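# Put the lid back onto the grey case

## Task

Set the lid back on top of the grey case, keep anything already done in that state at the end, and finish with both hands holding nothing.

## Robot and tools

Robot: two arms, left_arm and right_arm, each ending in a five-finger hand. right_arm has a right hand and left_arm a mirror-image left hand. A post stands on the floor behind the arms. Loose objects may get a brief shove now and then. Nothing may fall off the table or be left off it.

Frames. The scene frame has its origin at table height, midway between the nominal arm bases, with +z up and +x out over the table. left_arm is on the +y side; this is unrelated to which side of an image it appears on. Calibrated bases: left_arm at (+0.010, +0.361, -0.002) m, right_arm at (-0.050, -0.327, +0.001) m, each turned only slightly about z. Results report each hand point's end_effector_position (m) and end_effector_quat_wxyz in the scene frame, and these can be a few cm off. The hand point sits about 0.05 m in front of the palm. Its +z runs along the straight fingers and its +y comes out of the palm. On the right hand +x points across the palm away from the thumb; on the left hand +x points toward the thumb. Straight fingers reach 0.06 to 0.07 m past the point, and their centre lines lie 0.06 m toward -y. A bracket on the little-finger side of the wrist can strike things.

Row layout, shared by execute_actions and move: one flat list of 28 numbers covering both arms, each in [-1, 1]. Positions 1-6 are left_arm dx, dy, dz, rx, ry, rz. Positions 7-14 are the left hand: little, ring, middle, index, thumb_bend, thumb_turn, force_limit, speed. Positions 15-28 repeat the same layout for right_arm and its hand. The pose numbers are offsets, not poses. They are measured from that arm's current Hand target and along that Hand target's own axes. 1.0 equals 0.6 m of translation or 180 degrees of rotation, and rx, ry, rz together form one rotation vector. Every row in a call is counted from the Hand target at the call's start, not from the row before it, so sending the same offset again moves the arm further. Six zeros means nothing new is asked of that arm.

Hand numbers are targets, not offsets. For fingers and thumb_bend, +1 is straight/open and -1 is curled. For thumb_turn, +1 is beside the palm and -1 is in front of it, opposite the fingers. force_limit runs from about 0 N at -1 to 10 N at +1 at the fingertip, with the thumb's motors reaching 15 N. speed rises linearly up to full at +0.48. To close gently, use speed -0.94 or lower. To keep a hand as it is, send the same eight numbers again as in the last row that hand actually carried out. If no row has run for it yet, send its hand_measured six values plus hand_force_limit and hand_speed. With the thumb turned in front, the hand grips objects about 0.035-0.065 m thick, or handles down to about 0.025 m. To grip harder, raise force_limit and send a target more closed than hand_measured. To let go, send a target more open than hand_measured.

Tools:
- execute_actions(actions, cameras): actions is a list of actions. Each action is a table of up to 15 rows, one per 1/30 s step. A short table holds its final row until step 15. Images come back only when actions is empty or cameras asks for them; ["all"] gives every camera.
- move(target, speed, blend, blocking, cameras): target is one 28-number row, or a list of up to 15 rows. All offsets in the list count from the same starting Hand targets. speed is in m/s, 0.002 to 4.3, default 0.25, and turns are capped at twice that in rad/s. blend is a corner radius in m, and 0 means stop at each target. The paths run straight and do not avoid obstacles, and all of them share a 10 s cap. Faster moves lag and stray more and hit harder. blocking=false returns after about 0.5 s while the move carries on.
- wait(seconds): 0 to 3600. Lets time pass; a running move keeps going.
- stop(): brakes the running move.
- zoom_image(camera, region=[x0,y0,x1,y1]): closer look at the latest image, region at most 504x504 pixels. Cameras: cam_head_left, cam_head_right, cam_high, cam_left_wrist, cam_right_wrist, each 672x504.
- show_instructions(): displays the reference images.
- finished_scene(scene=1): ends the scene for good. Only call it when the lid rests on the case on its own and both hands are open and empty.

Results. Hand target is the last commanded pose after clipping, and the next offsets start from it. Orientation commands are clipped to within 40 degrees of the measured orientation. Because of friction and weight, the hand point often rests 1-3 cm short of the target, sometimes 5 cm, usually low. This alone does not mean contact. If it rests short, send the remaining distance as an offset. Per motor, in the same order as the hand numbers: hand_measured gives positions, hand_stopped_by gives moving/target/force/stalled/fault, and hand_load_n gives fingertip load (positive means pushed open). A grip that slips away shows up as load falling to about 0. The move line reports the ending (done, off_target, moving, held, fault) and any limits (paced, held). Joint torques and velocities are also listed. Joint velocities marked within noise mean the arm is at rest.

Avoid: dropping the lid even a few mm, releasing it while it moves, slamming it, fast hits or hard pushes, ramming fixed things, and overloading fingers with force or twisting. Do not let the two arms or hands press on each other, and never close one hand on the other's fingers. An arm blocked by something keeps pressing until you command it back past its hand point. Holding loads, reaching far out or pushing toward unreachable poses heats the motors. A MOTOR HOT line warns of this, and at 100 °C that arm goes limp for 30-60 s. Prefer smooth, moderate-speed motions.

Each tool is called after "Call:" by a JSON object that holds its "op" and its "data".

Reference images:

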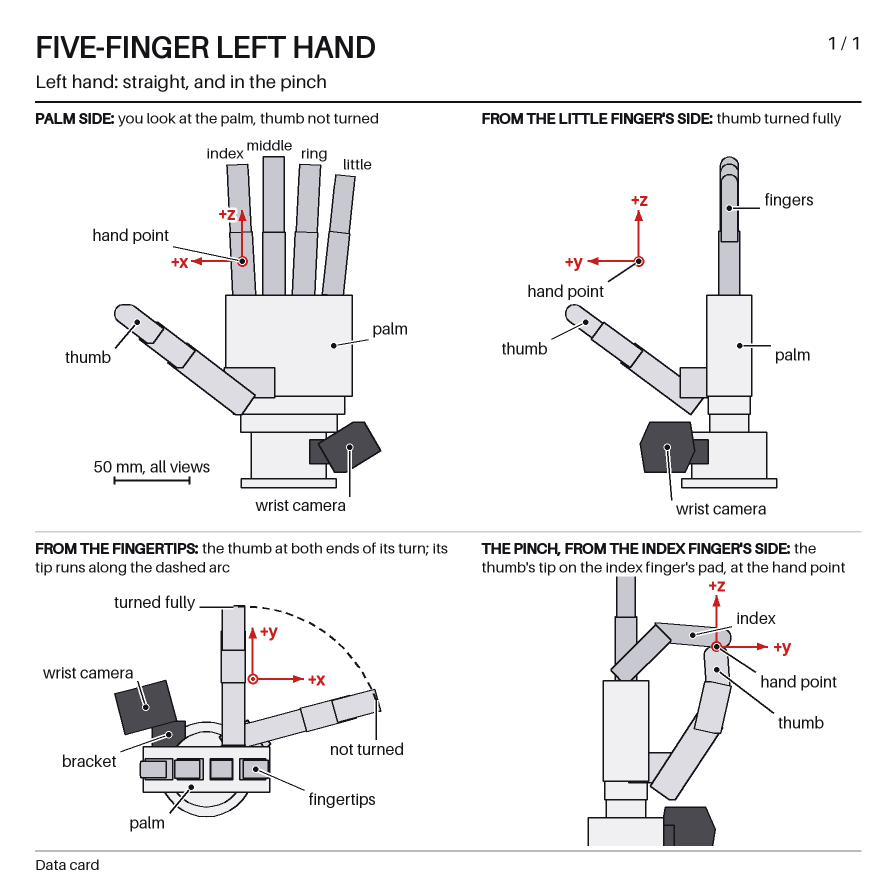

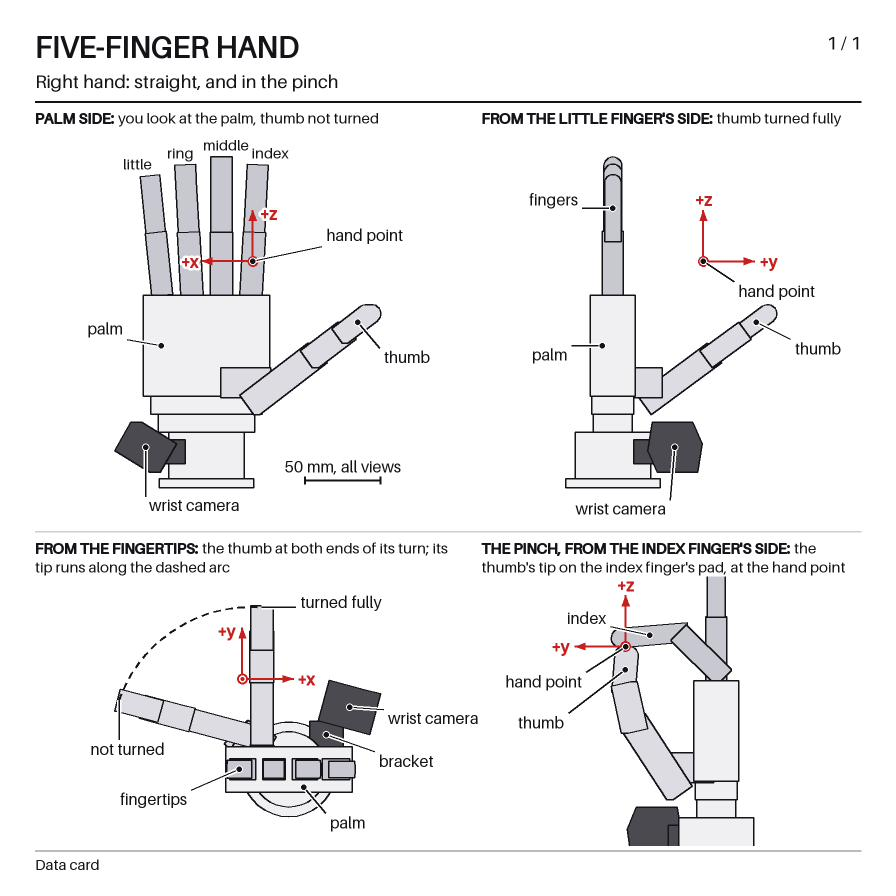

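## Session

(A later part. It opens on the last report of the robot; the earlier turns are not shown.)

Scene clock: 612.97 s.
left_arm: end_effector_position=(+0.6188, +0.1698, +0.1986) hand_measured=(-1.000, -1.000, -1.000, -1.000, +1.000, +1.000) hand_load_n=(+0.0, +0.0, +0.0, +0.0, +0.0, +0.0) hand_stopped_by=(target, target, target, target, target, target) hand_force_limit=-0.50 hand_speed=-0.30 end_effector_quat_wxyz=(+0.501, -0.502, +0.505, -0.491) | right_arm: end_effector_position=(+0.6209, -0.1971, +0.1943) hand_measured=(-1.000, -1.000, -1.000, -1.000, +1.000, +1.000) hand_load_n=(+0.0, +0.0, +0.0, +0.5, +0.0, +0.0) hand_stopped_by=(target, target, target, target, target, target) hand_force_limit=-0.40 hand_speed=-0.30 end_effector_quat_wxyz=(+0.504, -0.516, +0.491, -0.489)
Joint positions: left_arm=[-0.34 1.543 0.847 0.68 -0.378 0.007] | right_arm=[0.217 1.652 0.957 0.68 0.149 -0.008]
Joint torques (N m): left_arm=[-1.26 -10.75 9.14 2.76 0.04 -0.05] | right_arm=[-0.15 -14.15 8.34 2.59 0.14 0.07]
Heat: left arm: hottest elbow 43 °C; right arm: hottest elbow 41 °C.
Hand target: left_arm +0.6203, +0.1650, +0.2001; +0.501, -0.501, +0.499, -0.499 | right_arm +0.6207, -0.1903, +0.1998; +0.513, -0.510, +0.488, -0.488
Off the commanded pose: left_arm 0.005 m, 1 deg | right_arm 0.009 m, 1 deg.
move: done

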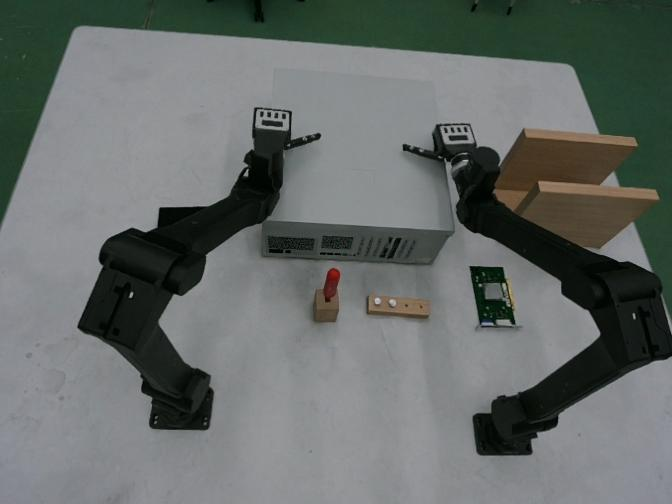

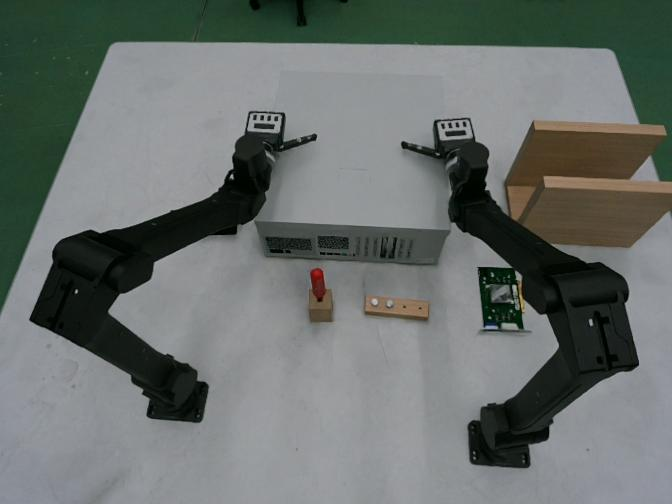

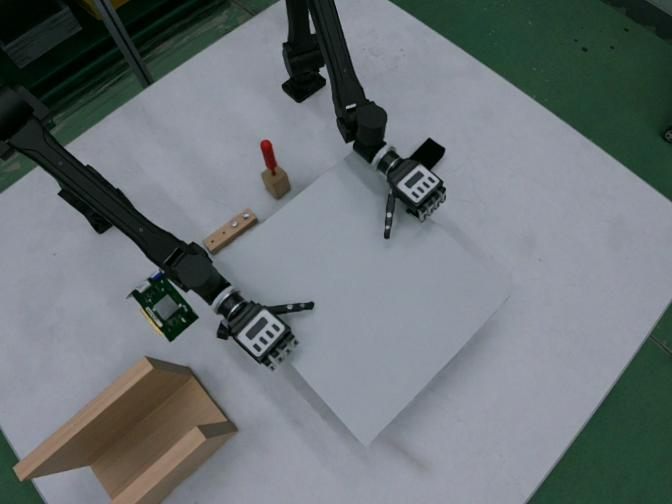

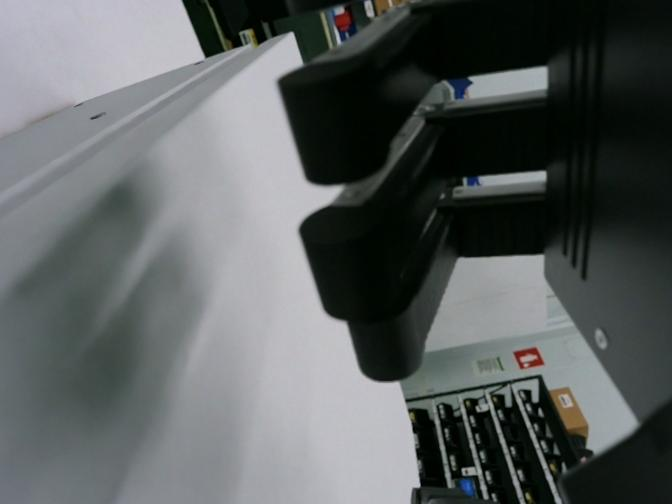

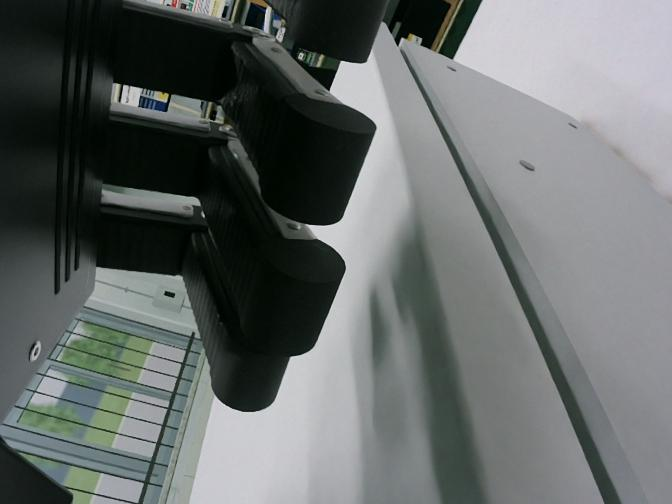

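Call:
{"op": "move", "data": {"target": [0,0.042,0,0,0,0,-1,-1,-1,-1,1,1,-0.5,-0.3,0,0.042,0,0,0,0,-1,-1,-1,-1,1,1,-0.4,-0.3], "speed": 0.04, "cameras": ["all"]}}

Scene clock: 614.83 s.
left_arm: end_effector_position=(+0.6200, +0.1695, +0.1779) hand_measured=(-1.000, -1.000, -1.000, -1.000, +1.000, +1.000) hand_load_n=(+0.0, +0.0, +0.0, +0.0, +0.0, -0.5) hand_stopped_by=(target, target, target, target, target, target) hand_force_limit=-0.50 hand_speed=-0.30 end_effector_quat_wxyz=(+0.502, -0.501, +0.503, -0.494) | right_arm: end_effector_position=(+0.6228, -0.1965, +0.1812) hand_measured=(-1.000, -1.000, -1.000, -1.000, +1.000, +1.000) hand_load_n=(+0.5, +0.0, +0.0, +0.0, +0.0, +0.0) hand_stopped_by=(target, target, target, target, target, target) hand_force_limit=-0.40 hand_speed=-0.30 end_effector_quat_wxyz=(+0.511, -0.510, +0.488, -0.492)
Joint positions: left_arm=[-0.34 1.591 0.826 0.756 -0.379 0.007] | right_arm=[0.217 1.689 0.943 0.752 0.149 -0.004]
Joint torques (N m): left_arm=[-1.38 -10.7 8.32 2.78 0.07 -0.03] | right_arm=[-0.15 -13.45 7.5 2.52 0.14 0.03]
Heat: left arm: hottest elbow 43 °C; right arm: hottest elbow 41 °C.
Hand target: left_arm +0.6203, +0.1650, +0.1749; +0.501, -0.501, +0.499, -0.499 | right_arm +0.6208, -0.1902, +0.1746; +0.513, -0.510, +0.488, -0.488
Off the commanded pose: left_arm 0.005 m, 1 deg | right_arm 0.009 m, 0 deg.
move: done

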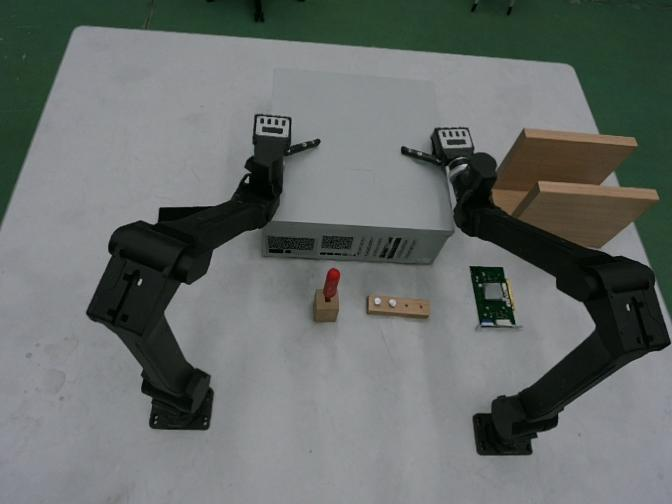

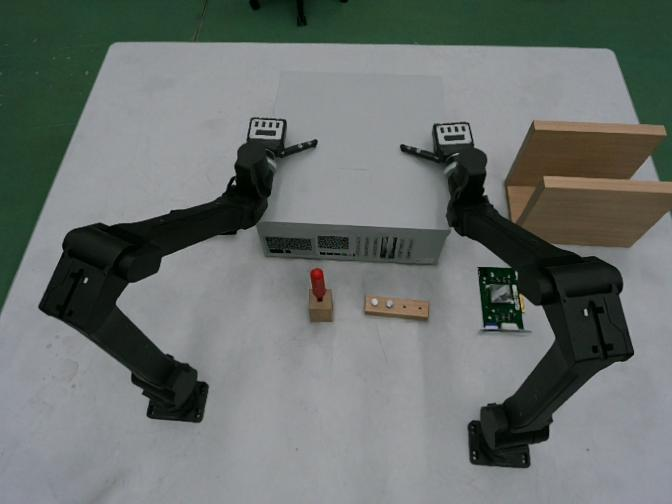

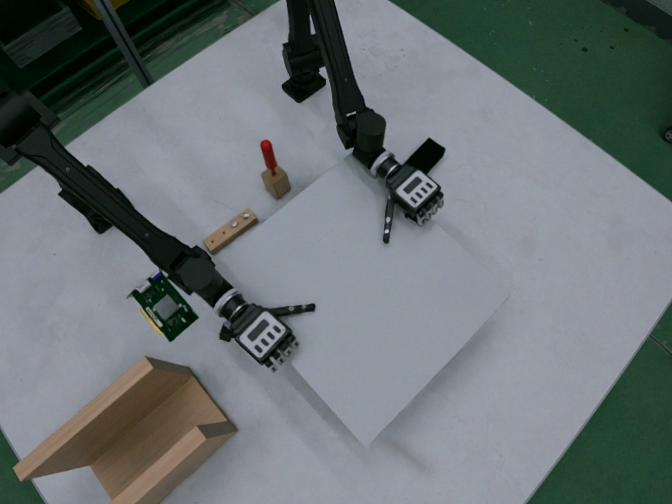

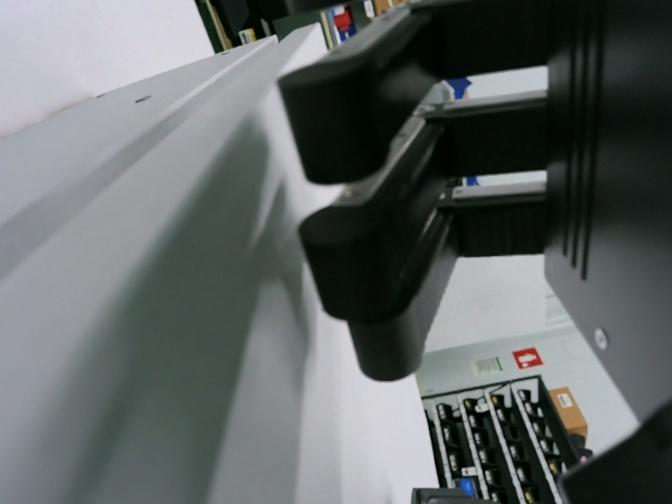

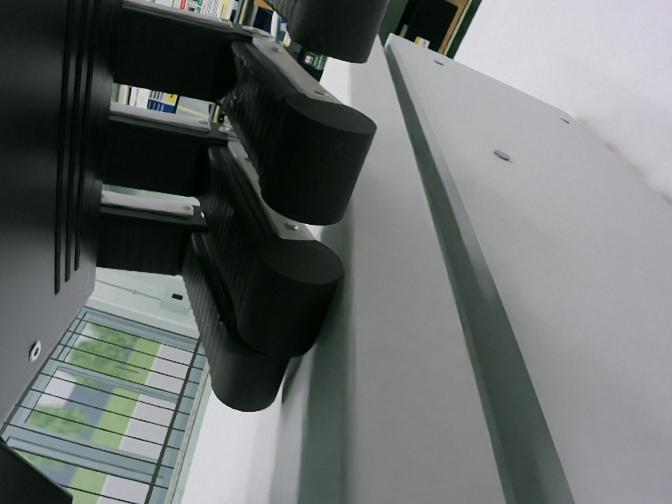

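Call:
{"op": "move", "data": {"target": [0,0.025,0,0,0,0,-1,-1,-1,-1,1,1,-0.5,-0.3,0,0.025,0,0,0,0,-1,-1,-1,-1,1,1,-0.4,-0.3], "speed": 0.03, "cameras": ["cam_left_wrist","cam_right_wrist"]}}

Scene clock: 616.33 s.
left_arm: end_effector_position=(+0.6212, +0.1688, +0.1708) hand_measured=(-1.000, -1.000, -1.000, -1.000, +1.000, +1.000) hand_load_n=(+0.0, +0.0, +0.0, +0.0, +0.0, +0.0) hand_stopped_by=(target, target, target, target, target, target) hand_force_limit=-0.50 hand_speed=-0.30 end_effector_quat_wxyz=(+0.504, -0.500, +0.497, -0.500) | right_arm: end_effector_position=(+0.6245, -0.1959, +0.1809) hand_measured=(-1.000, -1.000, -1.000, -1.000, +1.000, +1.000) hand_load_n=(+0.0, +0.0, +0.0, +0.0, +0.0, +0.0) hand_stopped_by=(target, target, target, target, target, target) hand_force_limit=-0.40 hand_speed=-0.30 end_effector_quat_wxyz=(+0.520, -0.500, +0.483, -0.496)
Joint positions: left_arm=[-0.34 1.617 0.817 0.806 -0.379 0.004] | right_arm=[0.217 1.706 0.937 0.802 0.149 0.001]
Joint torques (N m): left_arm=[-0.56 -10.23 7.99 2.61 0.04 -0.05] | right_arm=[-0.21 -12.45 6.9 2.09 0.14 -0.02]
Heat: left arm: hottest elbow 43 °C; right arm: hottest elbow 40 °C.
Hand target: left_arm +0.6203, +0.1650, +0.1599; +0.501, -0.501, +0.499, -0.499 | right_arm +0.6208, -0.1902, +0.1596; +0.513, -0.510, +0.488, -0.488
Off the commanded pose: left_arm 0.012 m, 0 deg | right_arm 0.022 m, 2 deg.
move: off_target (left_arm, right_arm)

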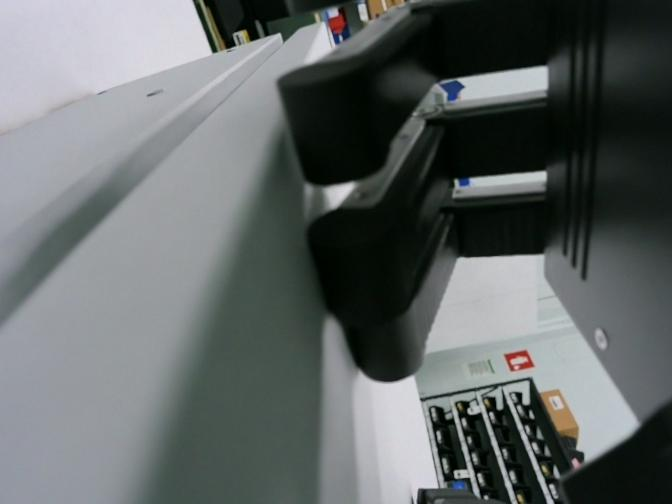

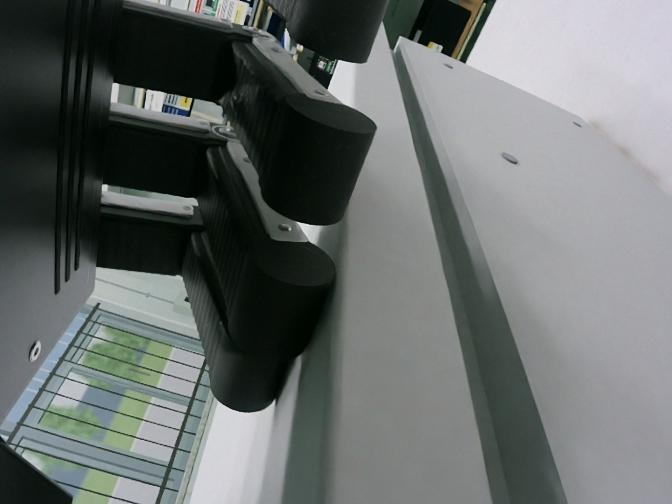

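Call:
{"op": "move", "data": {"target": [0,0.033,0,0,0,0,-1,-1,-1,-1,1,1,-0.5,-0.3,0,0.02,0,0,0,0,-1,-1,-1,-1,1,1,-0.4,-0.3], "speed": 0.03, "cameras": ["cam_left_wrist","cam_right_wrist","cam_high","cam_head_left"]}}

Scene clock: 617.70 s.
left_arm: end_effector_position=(+0.6239, +0.1680, +0.1715) hand_measured=(-1.000, -1.000, -1.000, -1.000, +1.000, +1.000) hand_load_n=(+0.0, +0.0, +0.0, +0.0, +0.0, +0.0) hand_stopped_by=(target, target, target, target, target, target) hand_force_limit=-0.50 hand_speed=-0.30 end_effector_quat_wxyz=(+0.510, -0.494, +0.483, -0.513) | right_arm: end_effector_position=(+0.6258, -0.1956, +0.1812) hand_measured=(-1.000, -1.000, -1.000, -1.000, +1.000, +1.000) hand_load_n=(+0.0, +0.0, +0.0, -0.5, +0.0, +0.0) hand_stopped_by=(target, target, target, target, target, target) hand_force_limit=-0.40 hand_speed=-0.30 end_effector_quat_wxyz=(+0.527, -0.493, +0.478, -0.501)
Joint positions: left_arm=[-0.34 1.642 0.81 0.882 -0.38 0.004] | right_arm=[0.217 1.718 0.933 0.843 0.149 0.001]
Joint torques (N m): left_arm=[-0.67 -9.17 6.8 1.88 0.15 -0.04] | right_arm=[-0.15 -11.69 6.41 1.77 0.13 -0.03]
Heat: left arm: hottest elbow 42 °C; right arm: hottest elbow 40 °C.
Hand target: left_arm +0.6202, +0.1650, +0.1399; +0.501, -0.501, +0.499, -0.499 | right_arm +0.6209, -0.1902, +0.1474; +0.513, -0.510, +0.488, -0.488
Off the commanded pose: left_arm 0.032 m, 3 deg | right_arm 0.034 m, 3 deg.
move: off_target (left_arm, right_arm)
Images, in order (width x height): cam_head_left 672x504, cam_high 672x504, cam_left_wrist 672x504, cam_right_wrist 672x504.

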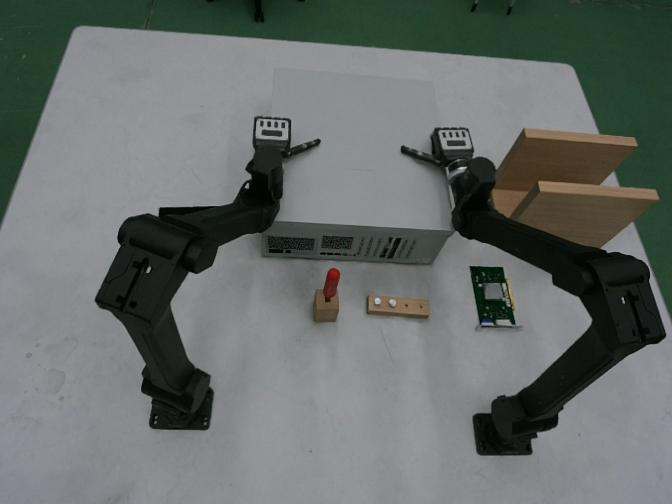

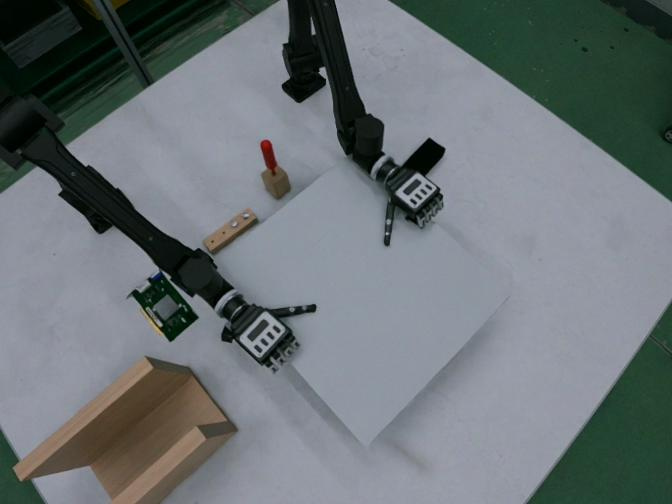

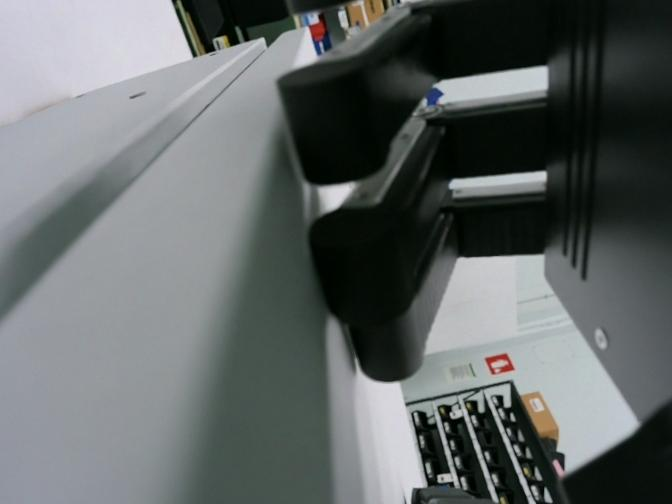

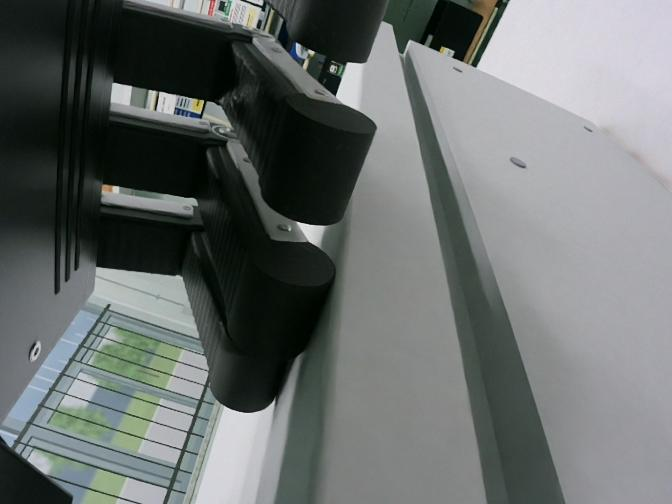

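Call:
{"op": "zoom_image", "data": {"camera": "cam_right_wrist", "region": [370, 20, 490, 180]}}

Call:
{"op": "zoom_image", "data": {"camera": "cam_right_wrist", "region": [260, 300, 560, 504]}}

Call:
{"op": "zoom_image", "data": {"camera": "cam_left_wrist", "region": [120, 20, 320, 180]}}

Scaled by 3.150 from the camera's image (finer frame: 960x720).

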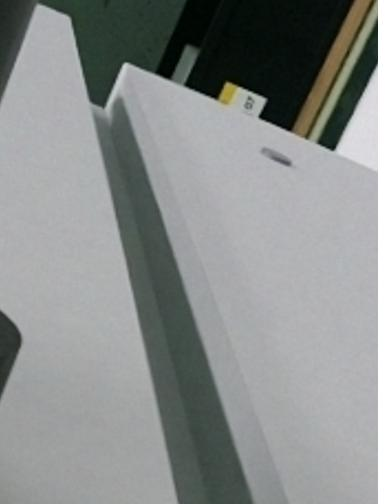

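Scaled by 1.680 from the camera's image (finer frame: 960x720).

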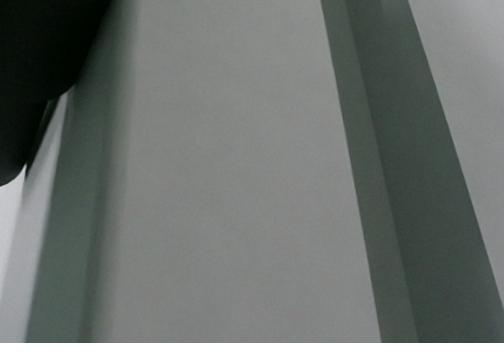

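Scaled by 2.520 from the camera's image (finer frame: 960x720).

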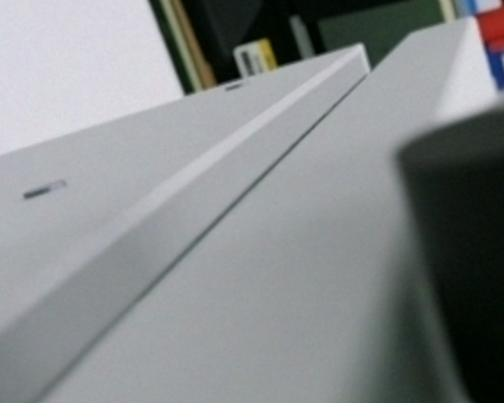

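Call:
{"op": "move", "data": {"target": [[0,-0.06,0,0,0,0,-1,-1,-1,-1,1,1,-0.5,-0.3,0,-0.05,0,0,0,0,-1,-1,-1,-1,1,1,-0.4,-0.3],[0,-0.183,-0.03,0,0,0,-1,-1,-1,-1,1,1,-0.5,-0.3,0,-0.17,-0.03,0,0,0,-1,-1,-1,-1,1,1,-0.4,-0.3]], "speed": [0.04, 0.12], "cameras": ["all"]}}

Call:
{"op": "zoom_image", "data": {"camera": "cam_left_wrist", "region": [0, 0, 400, 300]}}

Call:
{"op": "zoom_image", "data": {"camera": "cam_right_wrist", "region": [272, 0, 672, 400]}}

Scene clock: 624.80 s.
left_arm: end_effector_position=(+0.5942, +0.1739, +0.2280) hand_measured=(-1.000, -1.000, -1.000, -1.000, +1.000, +1.000) hand_load_n=(+0.0, +0.0, +0.0, +0.0, +0.0, +0.0) hand_stopped_by=(target, target, target, target, target, target) hand_force_limit=-0.50 hand_speed=-0.30 end_effector_quat_wxyz=(+0.499, -0.505, +0.508, -0.487) | right_arm: end_effector_position=(+0.5972, -0.1997, +0.2301) hand_measured=(-1.000, -1.000, -1.000, -1.000, +1.000, +1.000) hand_load_n=(+0.5, +0.0, +0.0, +0.0, +0.0, -0.5) hand_stopped_by=(target, target, target, target, target, target) hand_force_limit=-0.40 hand_speed=-0.30 end_effector_quat_wxyz=(+0.503, -0.517, +0.495, -0.485)
Joint positions: left_arm=[-0.353 1.425 0.823 0.573 -0.394 0.003] | right_arm=[0.221 1.532 0.933 0.575 0.154 0.001]
Joint torques (N m): left_arm=[-1.38 -10.58 12.72 1.29 0.02 -0.03] | right_arm=[0.09 -13.51 11.02 1.52 0.15 -0.02]
Heat: left arm: hottest elbow 42 °C; right arm: hottest elbow 39 °C.
Hand target: left_arm +0.6023, +0.1650, +0.2497; +0.501, -0.501, +0.499, -0.499 | right_arm +0.6025, -0.1912, +0.2496; +0.513, -0.510, +0.488, -0.488
Off the commanded pose: left_arm 0.025 m, 2 deg | right_arm 0.022 m, 2 deg.
move: off_target (left_arm, right_arm)

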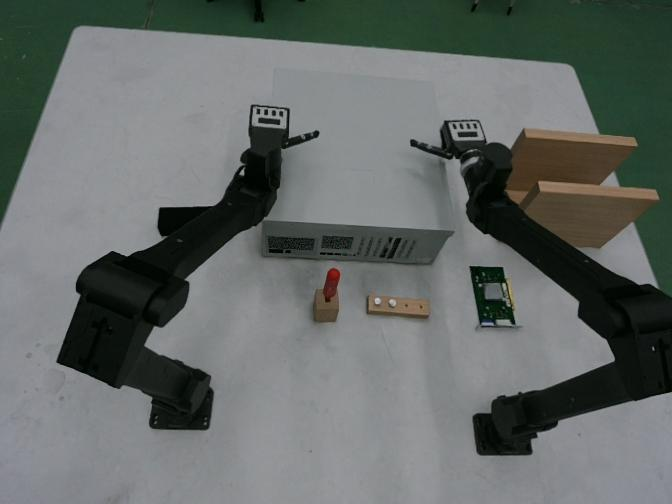

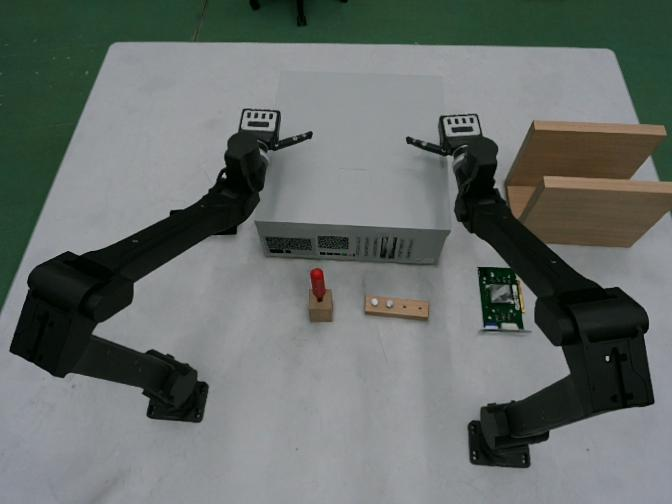

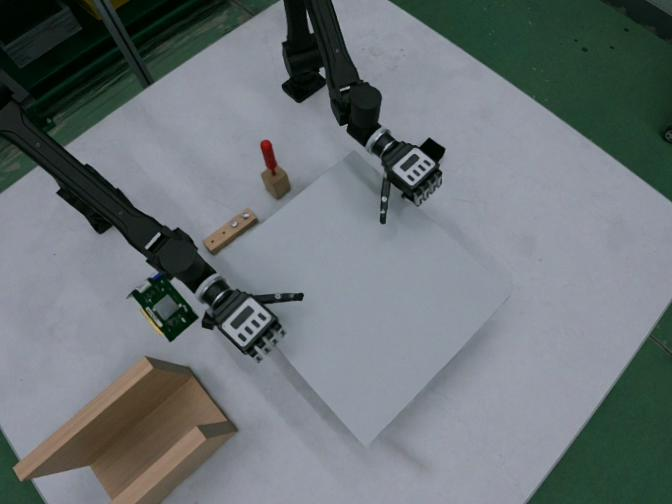

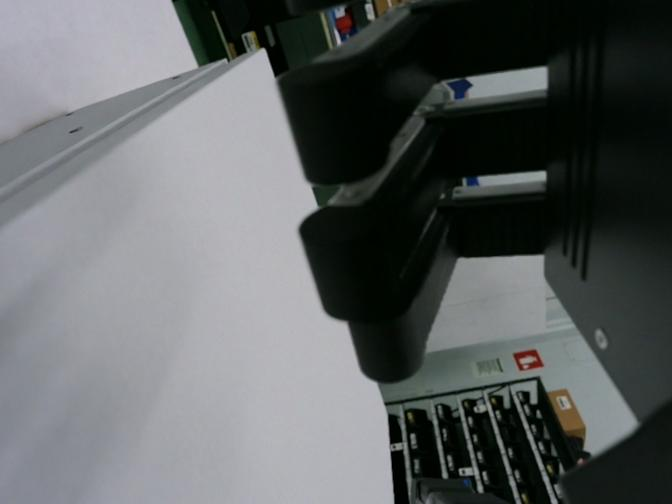

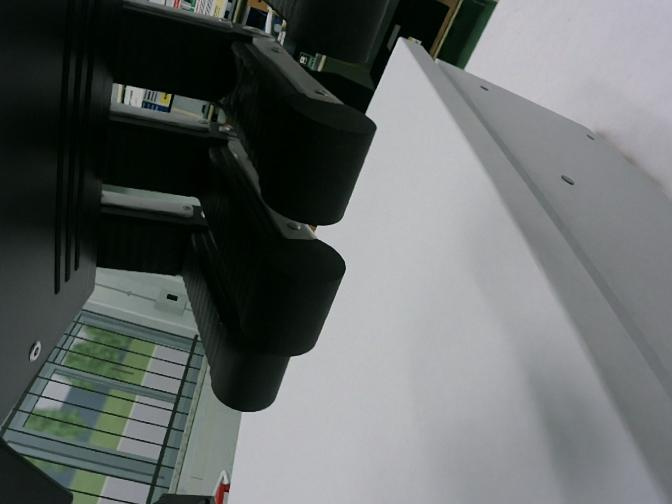

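Scaled by 1.260 from the camera's image (finer frame: 960x720).

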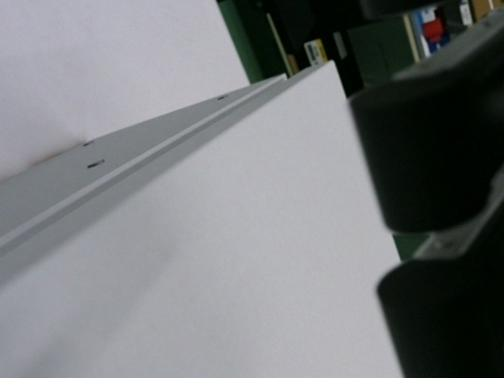

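Scaled by 1.260 from the camera's image (finer frame: 960x720).

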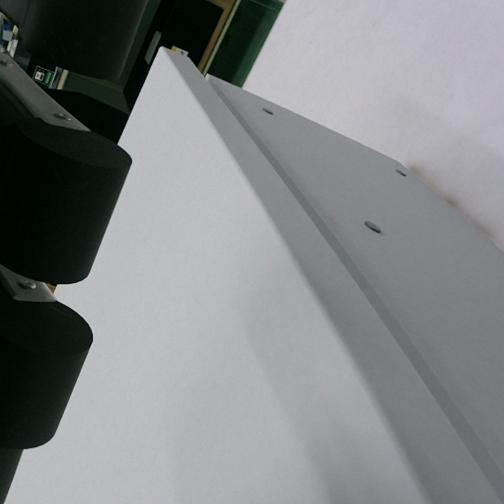

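Call:
{"op": "zoom_image", "data": {"camera": "cam_high", "region": [450, 240, 540, 330]}}

Call:
{"op": "zoom_image", "data": {"camera": "cam_high", "region": [330, 370, 420, 460]}}

Call:
{"op": "zoom_image", "data": {"camera": "cam_high", "region": [190, 230, 280, 320]}}

Call:
{"op": "zoom_image", "data": {"camera": "cam_head_right", "region": [410, 215, 470, 275]}}

Scaled by 5.600 from the camera's image (finer frame: 960x720).

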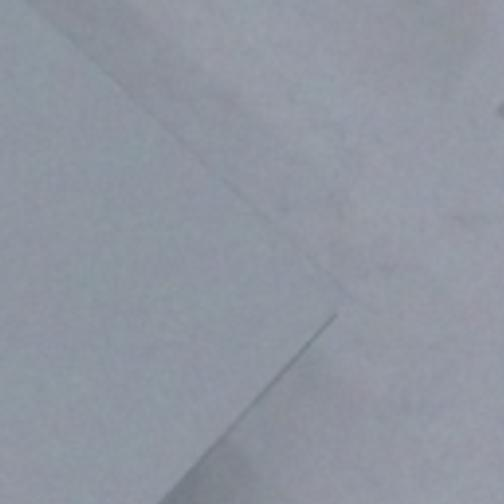

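Scaled by 5.600 from the camera's image (finer frame: 960x720).

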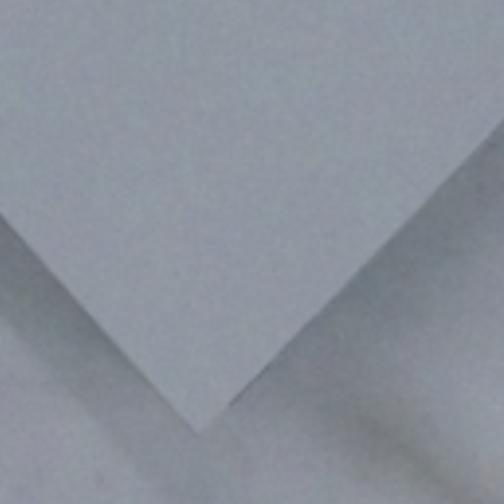

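Scaled by 5.600 from the camera's image (finer frame: 960x720).

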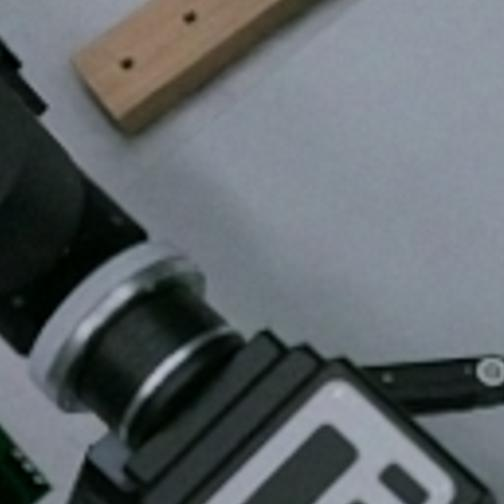

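Scaled by 8.400 from the camera's image (finer frame: 960x720).

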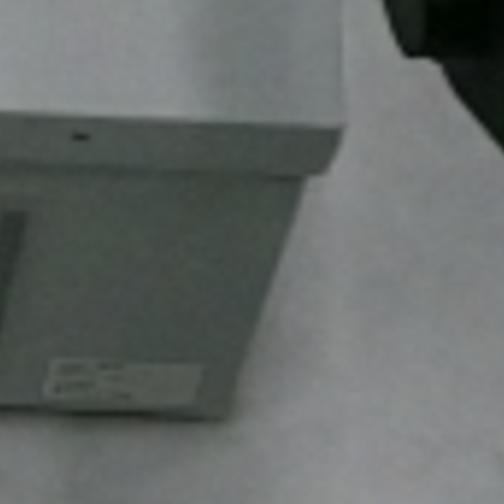

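Call:
{"op": "move", "data": {"target": [[-0.175,-0.084,-0.5538,0,0,0,1,1,1,1,1,1,-0.5,-0.3,0,0,0,0,0,0,-1,-1,-1,-1,1,1,-0.4,-0.3],[-0.175,0.183,-0.5538,0,0,0,1,1,1,1,1,1,-0.5,-0.3,0,0,0,0,0,0,-1,-1,-1,-1,1,1,-0.4,-0.3]], "speed": 0.15, "blend": [0.03, 0], "cameras": ["cam_left_wrist","cam_head_left"]}}

Scene clock: 632.93 s.
left_arm: end_effector_position=(+0.2706, +0.2703, +0.1346) hand_measured=(+1.000, +1.000, +1.000, +1.000, +1.000, +1.000) hand_load_n=(+0.0, +0.0, +0.0, +0.0, +0.0, -0.5) hand_stopped_by=(target, target, target, target, target, target) hand_force_limit=-0.50 hand_speed=-0.30 end_effector_quat_wxyz=(+0.509, -0.516, +0.505, -0.468) | right_arm: end_effector_position=(+0.5971, -0.1997, +0.2300) hand_measured=(-1.000, -1.000, -1.000, -1.000, +1.000, +1.000) hand_load_n=(+0.0, +0.0, +0.0, +0.0, +0.0, -0.5) hand_stopped_by=(target, target, target, target, target, target) hand_force_limit=-0.40 hand_speed=-0.30 end_effector_quat_wxyz=(+0.503, -0.517, +0.495, -0.485)
Joint positions: left_arm=[-0.777 0.008 0.034 -0.092 -0.861 -0.018] | right_arm=[0.221 1.532 0.933 0.574 0.154 0.001]
Joint torques (N m): left_arm=[-0.97 1.38 10.81 2.47 0.11 0.11] | right_arm=[0.03 -13.57 10.99 1.54 0.14 -0.02]
Heat: left arm: hottest elbow 42 °C; right arm: hottest elbow 39 °C.
Hand target: left_arm +0.2697, +0.2690, +0.1400; +0.501, -0.501, +0.499, -0.499 | right_arm +0.6025, -0.1912, +0.2495; +0.513, -0.510, +0.488, -0.488
Off the commanded pose: left_arm 0.006 m, 4 deg | right_arm 0.022 m, 2 deg.
joint sent to its limit (left arm) — joint 2 (shoulder), lower limit. The joint targets are off in orientation, not in position.
move: off_target (left_arm)
Images, in order (width x height): cam_head_left 672x504, cam_left_wrist 672x504.

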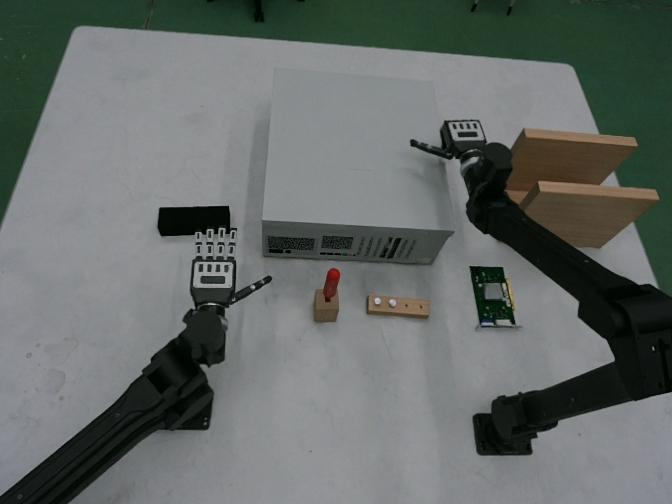

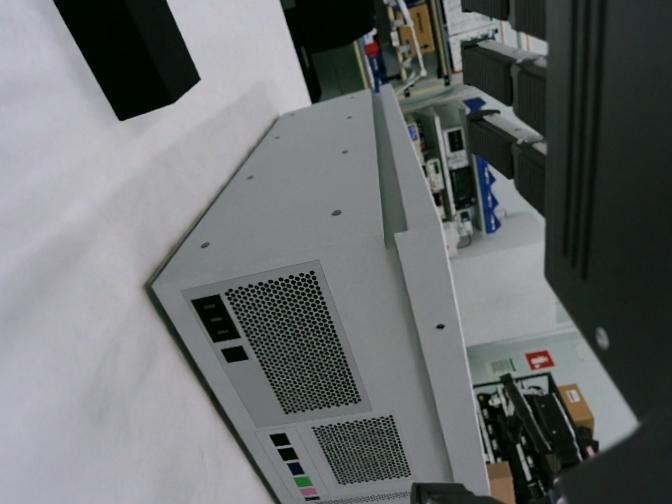

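Excellent view.

Call:
{"op": "zoom_image", "data": {"camera": "cam_left_wrist", "region": [340, 180, 480, 330]}}

Call:
{"op": "zoom_image", "data": {"camera": "cam_left_wrist", "region": [340, 70, 450, 190]}}

Call:
{"op": "zoom_image", "data": {"camera": "cam_left_wrist", "region": [380, 280, 500, 504]}}

Scaled by 3.360 from the camera's image (finer frame: 960x720).

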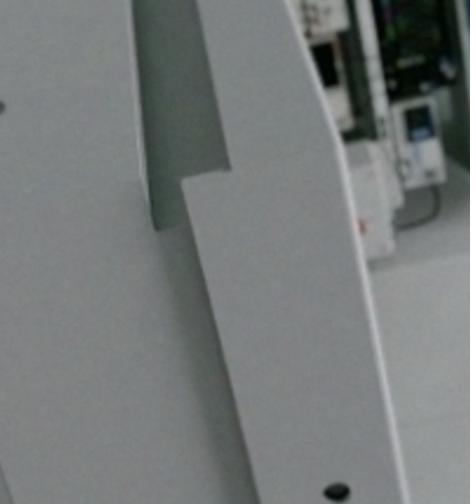

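Scaled by 4.200 from the camera's image (finer frame: 960x720).

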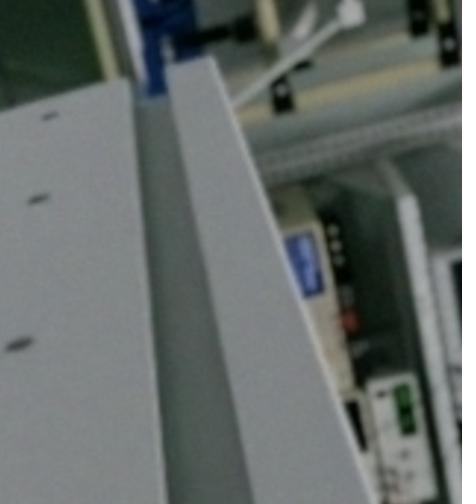

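Scaled by 2.250 from the camera's image (finer frame: 960x720).

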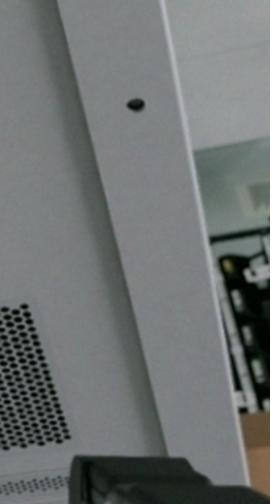

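Call:
{"op": "move", "data": {"target": [[0,-0.25,0,0,0,0,1,1,1,1,0,-1,-0.5,-0.3,0,0,0,0,0,0,-1,-1,-1,-1,1,1,-0.4,-0.3],[-0.06,-0.25,0.583,0,0,0,1,1,1,1,0,-1,-0.5,-0.3,0,0,0,0,0,0,-1,-1,-1,-1,1,1,-0.4,-0.3],[-0.03,0.012,0.609,0,0,0,1,1,1,1,0,-1,-0.5,-0.3,0,0,0,0,0,0,-1,-1,-1,-1,1,1,-0.4,-0.3],[0.033,0.012,0.609,0,0,0,1,1,1,1,0,-1,-0.5,-0.3,0,0,0,0,0,0,-1,-1,-1,-1,1,1,-0.4,-0.3]], "speed": [0.15,0.15,0.15,0.04], "blend": [0.03, 0.03, 0,0], "cameras": ["cam_left_wrist"]}}

Call:
{"op": "zoom_image", "data": {"camera": "cam_left_wrist", "region": [360, 90, 640, 420]}}

Scene clock: 641.30 s.
left_arm: end_effector_position=(+0.6281, +0.2553, +0.1284) hand_measured=(+1.000, +1.000, +1.000, +1.000, +0.000, -1.000) hand_load_n=(-0.5, -0.5, +0.0, +0.0, +0.0, +0.0) hand_stopped_by=(target, target, target, target, target, target) hand_force_limit=-0.50 hand_speed=-0.30 end_effector_quat_wxyz=(+0.498, -0.506, +0.505, -0.492) | right_arm: end_effector_position=(+0.5971, -0.1997, +0.2300) hand_measured=(-1.000, -1.000, -1.000, -1.000, +1.000, +1.000) hand_load_n=(+0.0, +0.0, +0.0, +0.5, +0.0, +0.0) hand_stopped_by=(target, target, target, target, target, target) hand_force_limit=-0.40 hand_speed=-0.30 end_effector_quat_wxyz=(+0.503, -0.517, +0.495, -0.485)
Joint positions: left_arm=[-0.145 1.669 0.749 0.898 -0.184 0.001] | right_arm=[0.221 1.532 0.933 0.574 0.154 0.001]
Joint torques (N m): left_arm=[-0.73 -10.75 9.03 2.65 0.04 0.04] | right_arm=[0.03 -13.51 11 1.54 0.15 -0.02]
Heat: left arm: hottest elbow 44 °C; right arm: hottest elbow 39 °C.
Hand target: left_arm +0.6352, +0.2502, +0.1329; +0.501, -0.501, +0.499, -0.499 | right_arm +0.6025, -0.1912, +0.2495; +0.513, -0.510, +0.488, -0.488
Off the commanded pose: left_arm 0.010 m, 1 deg | right_arm 0.022 m, 2 deg.
move: done

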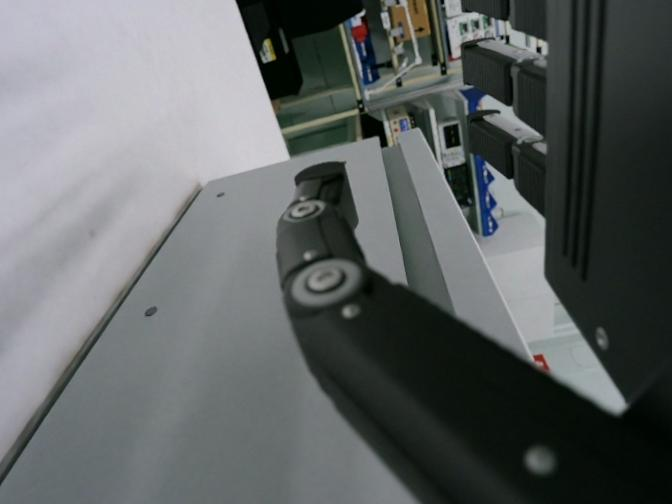

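Scaled by 1.527 from the camera's image (finer frame: 960x720).

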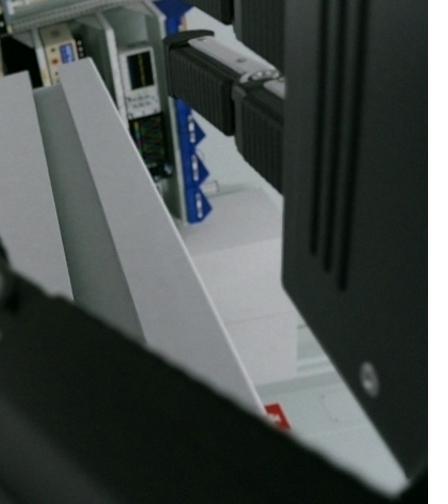

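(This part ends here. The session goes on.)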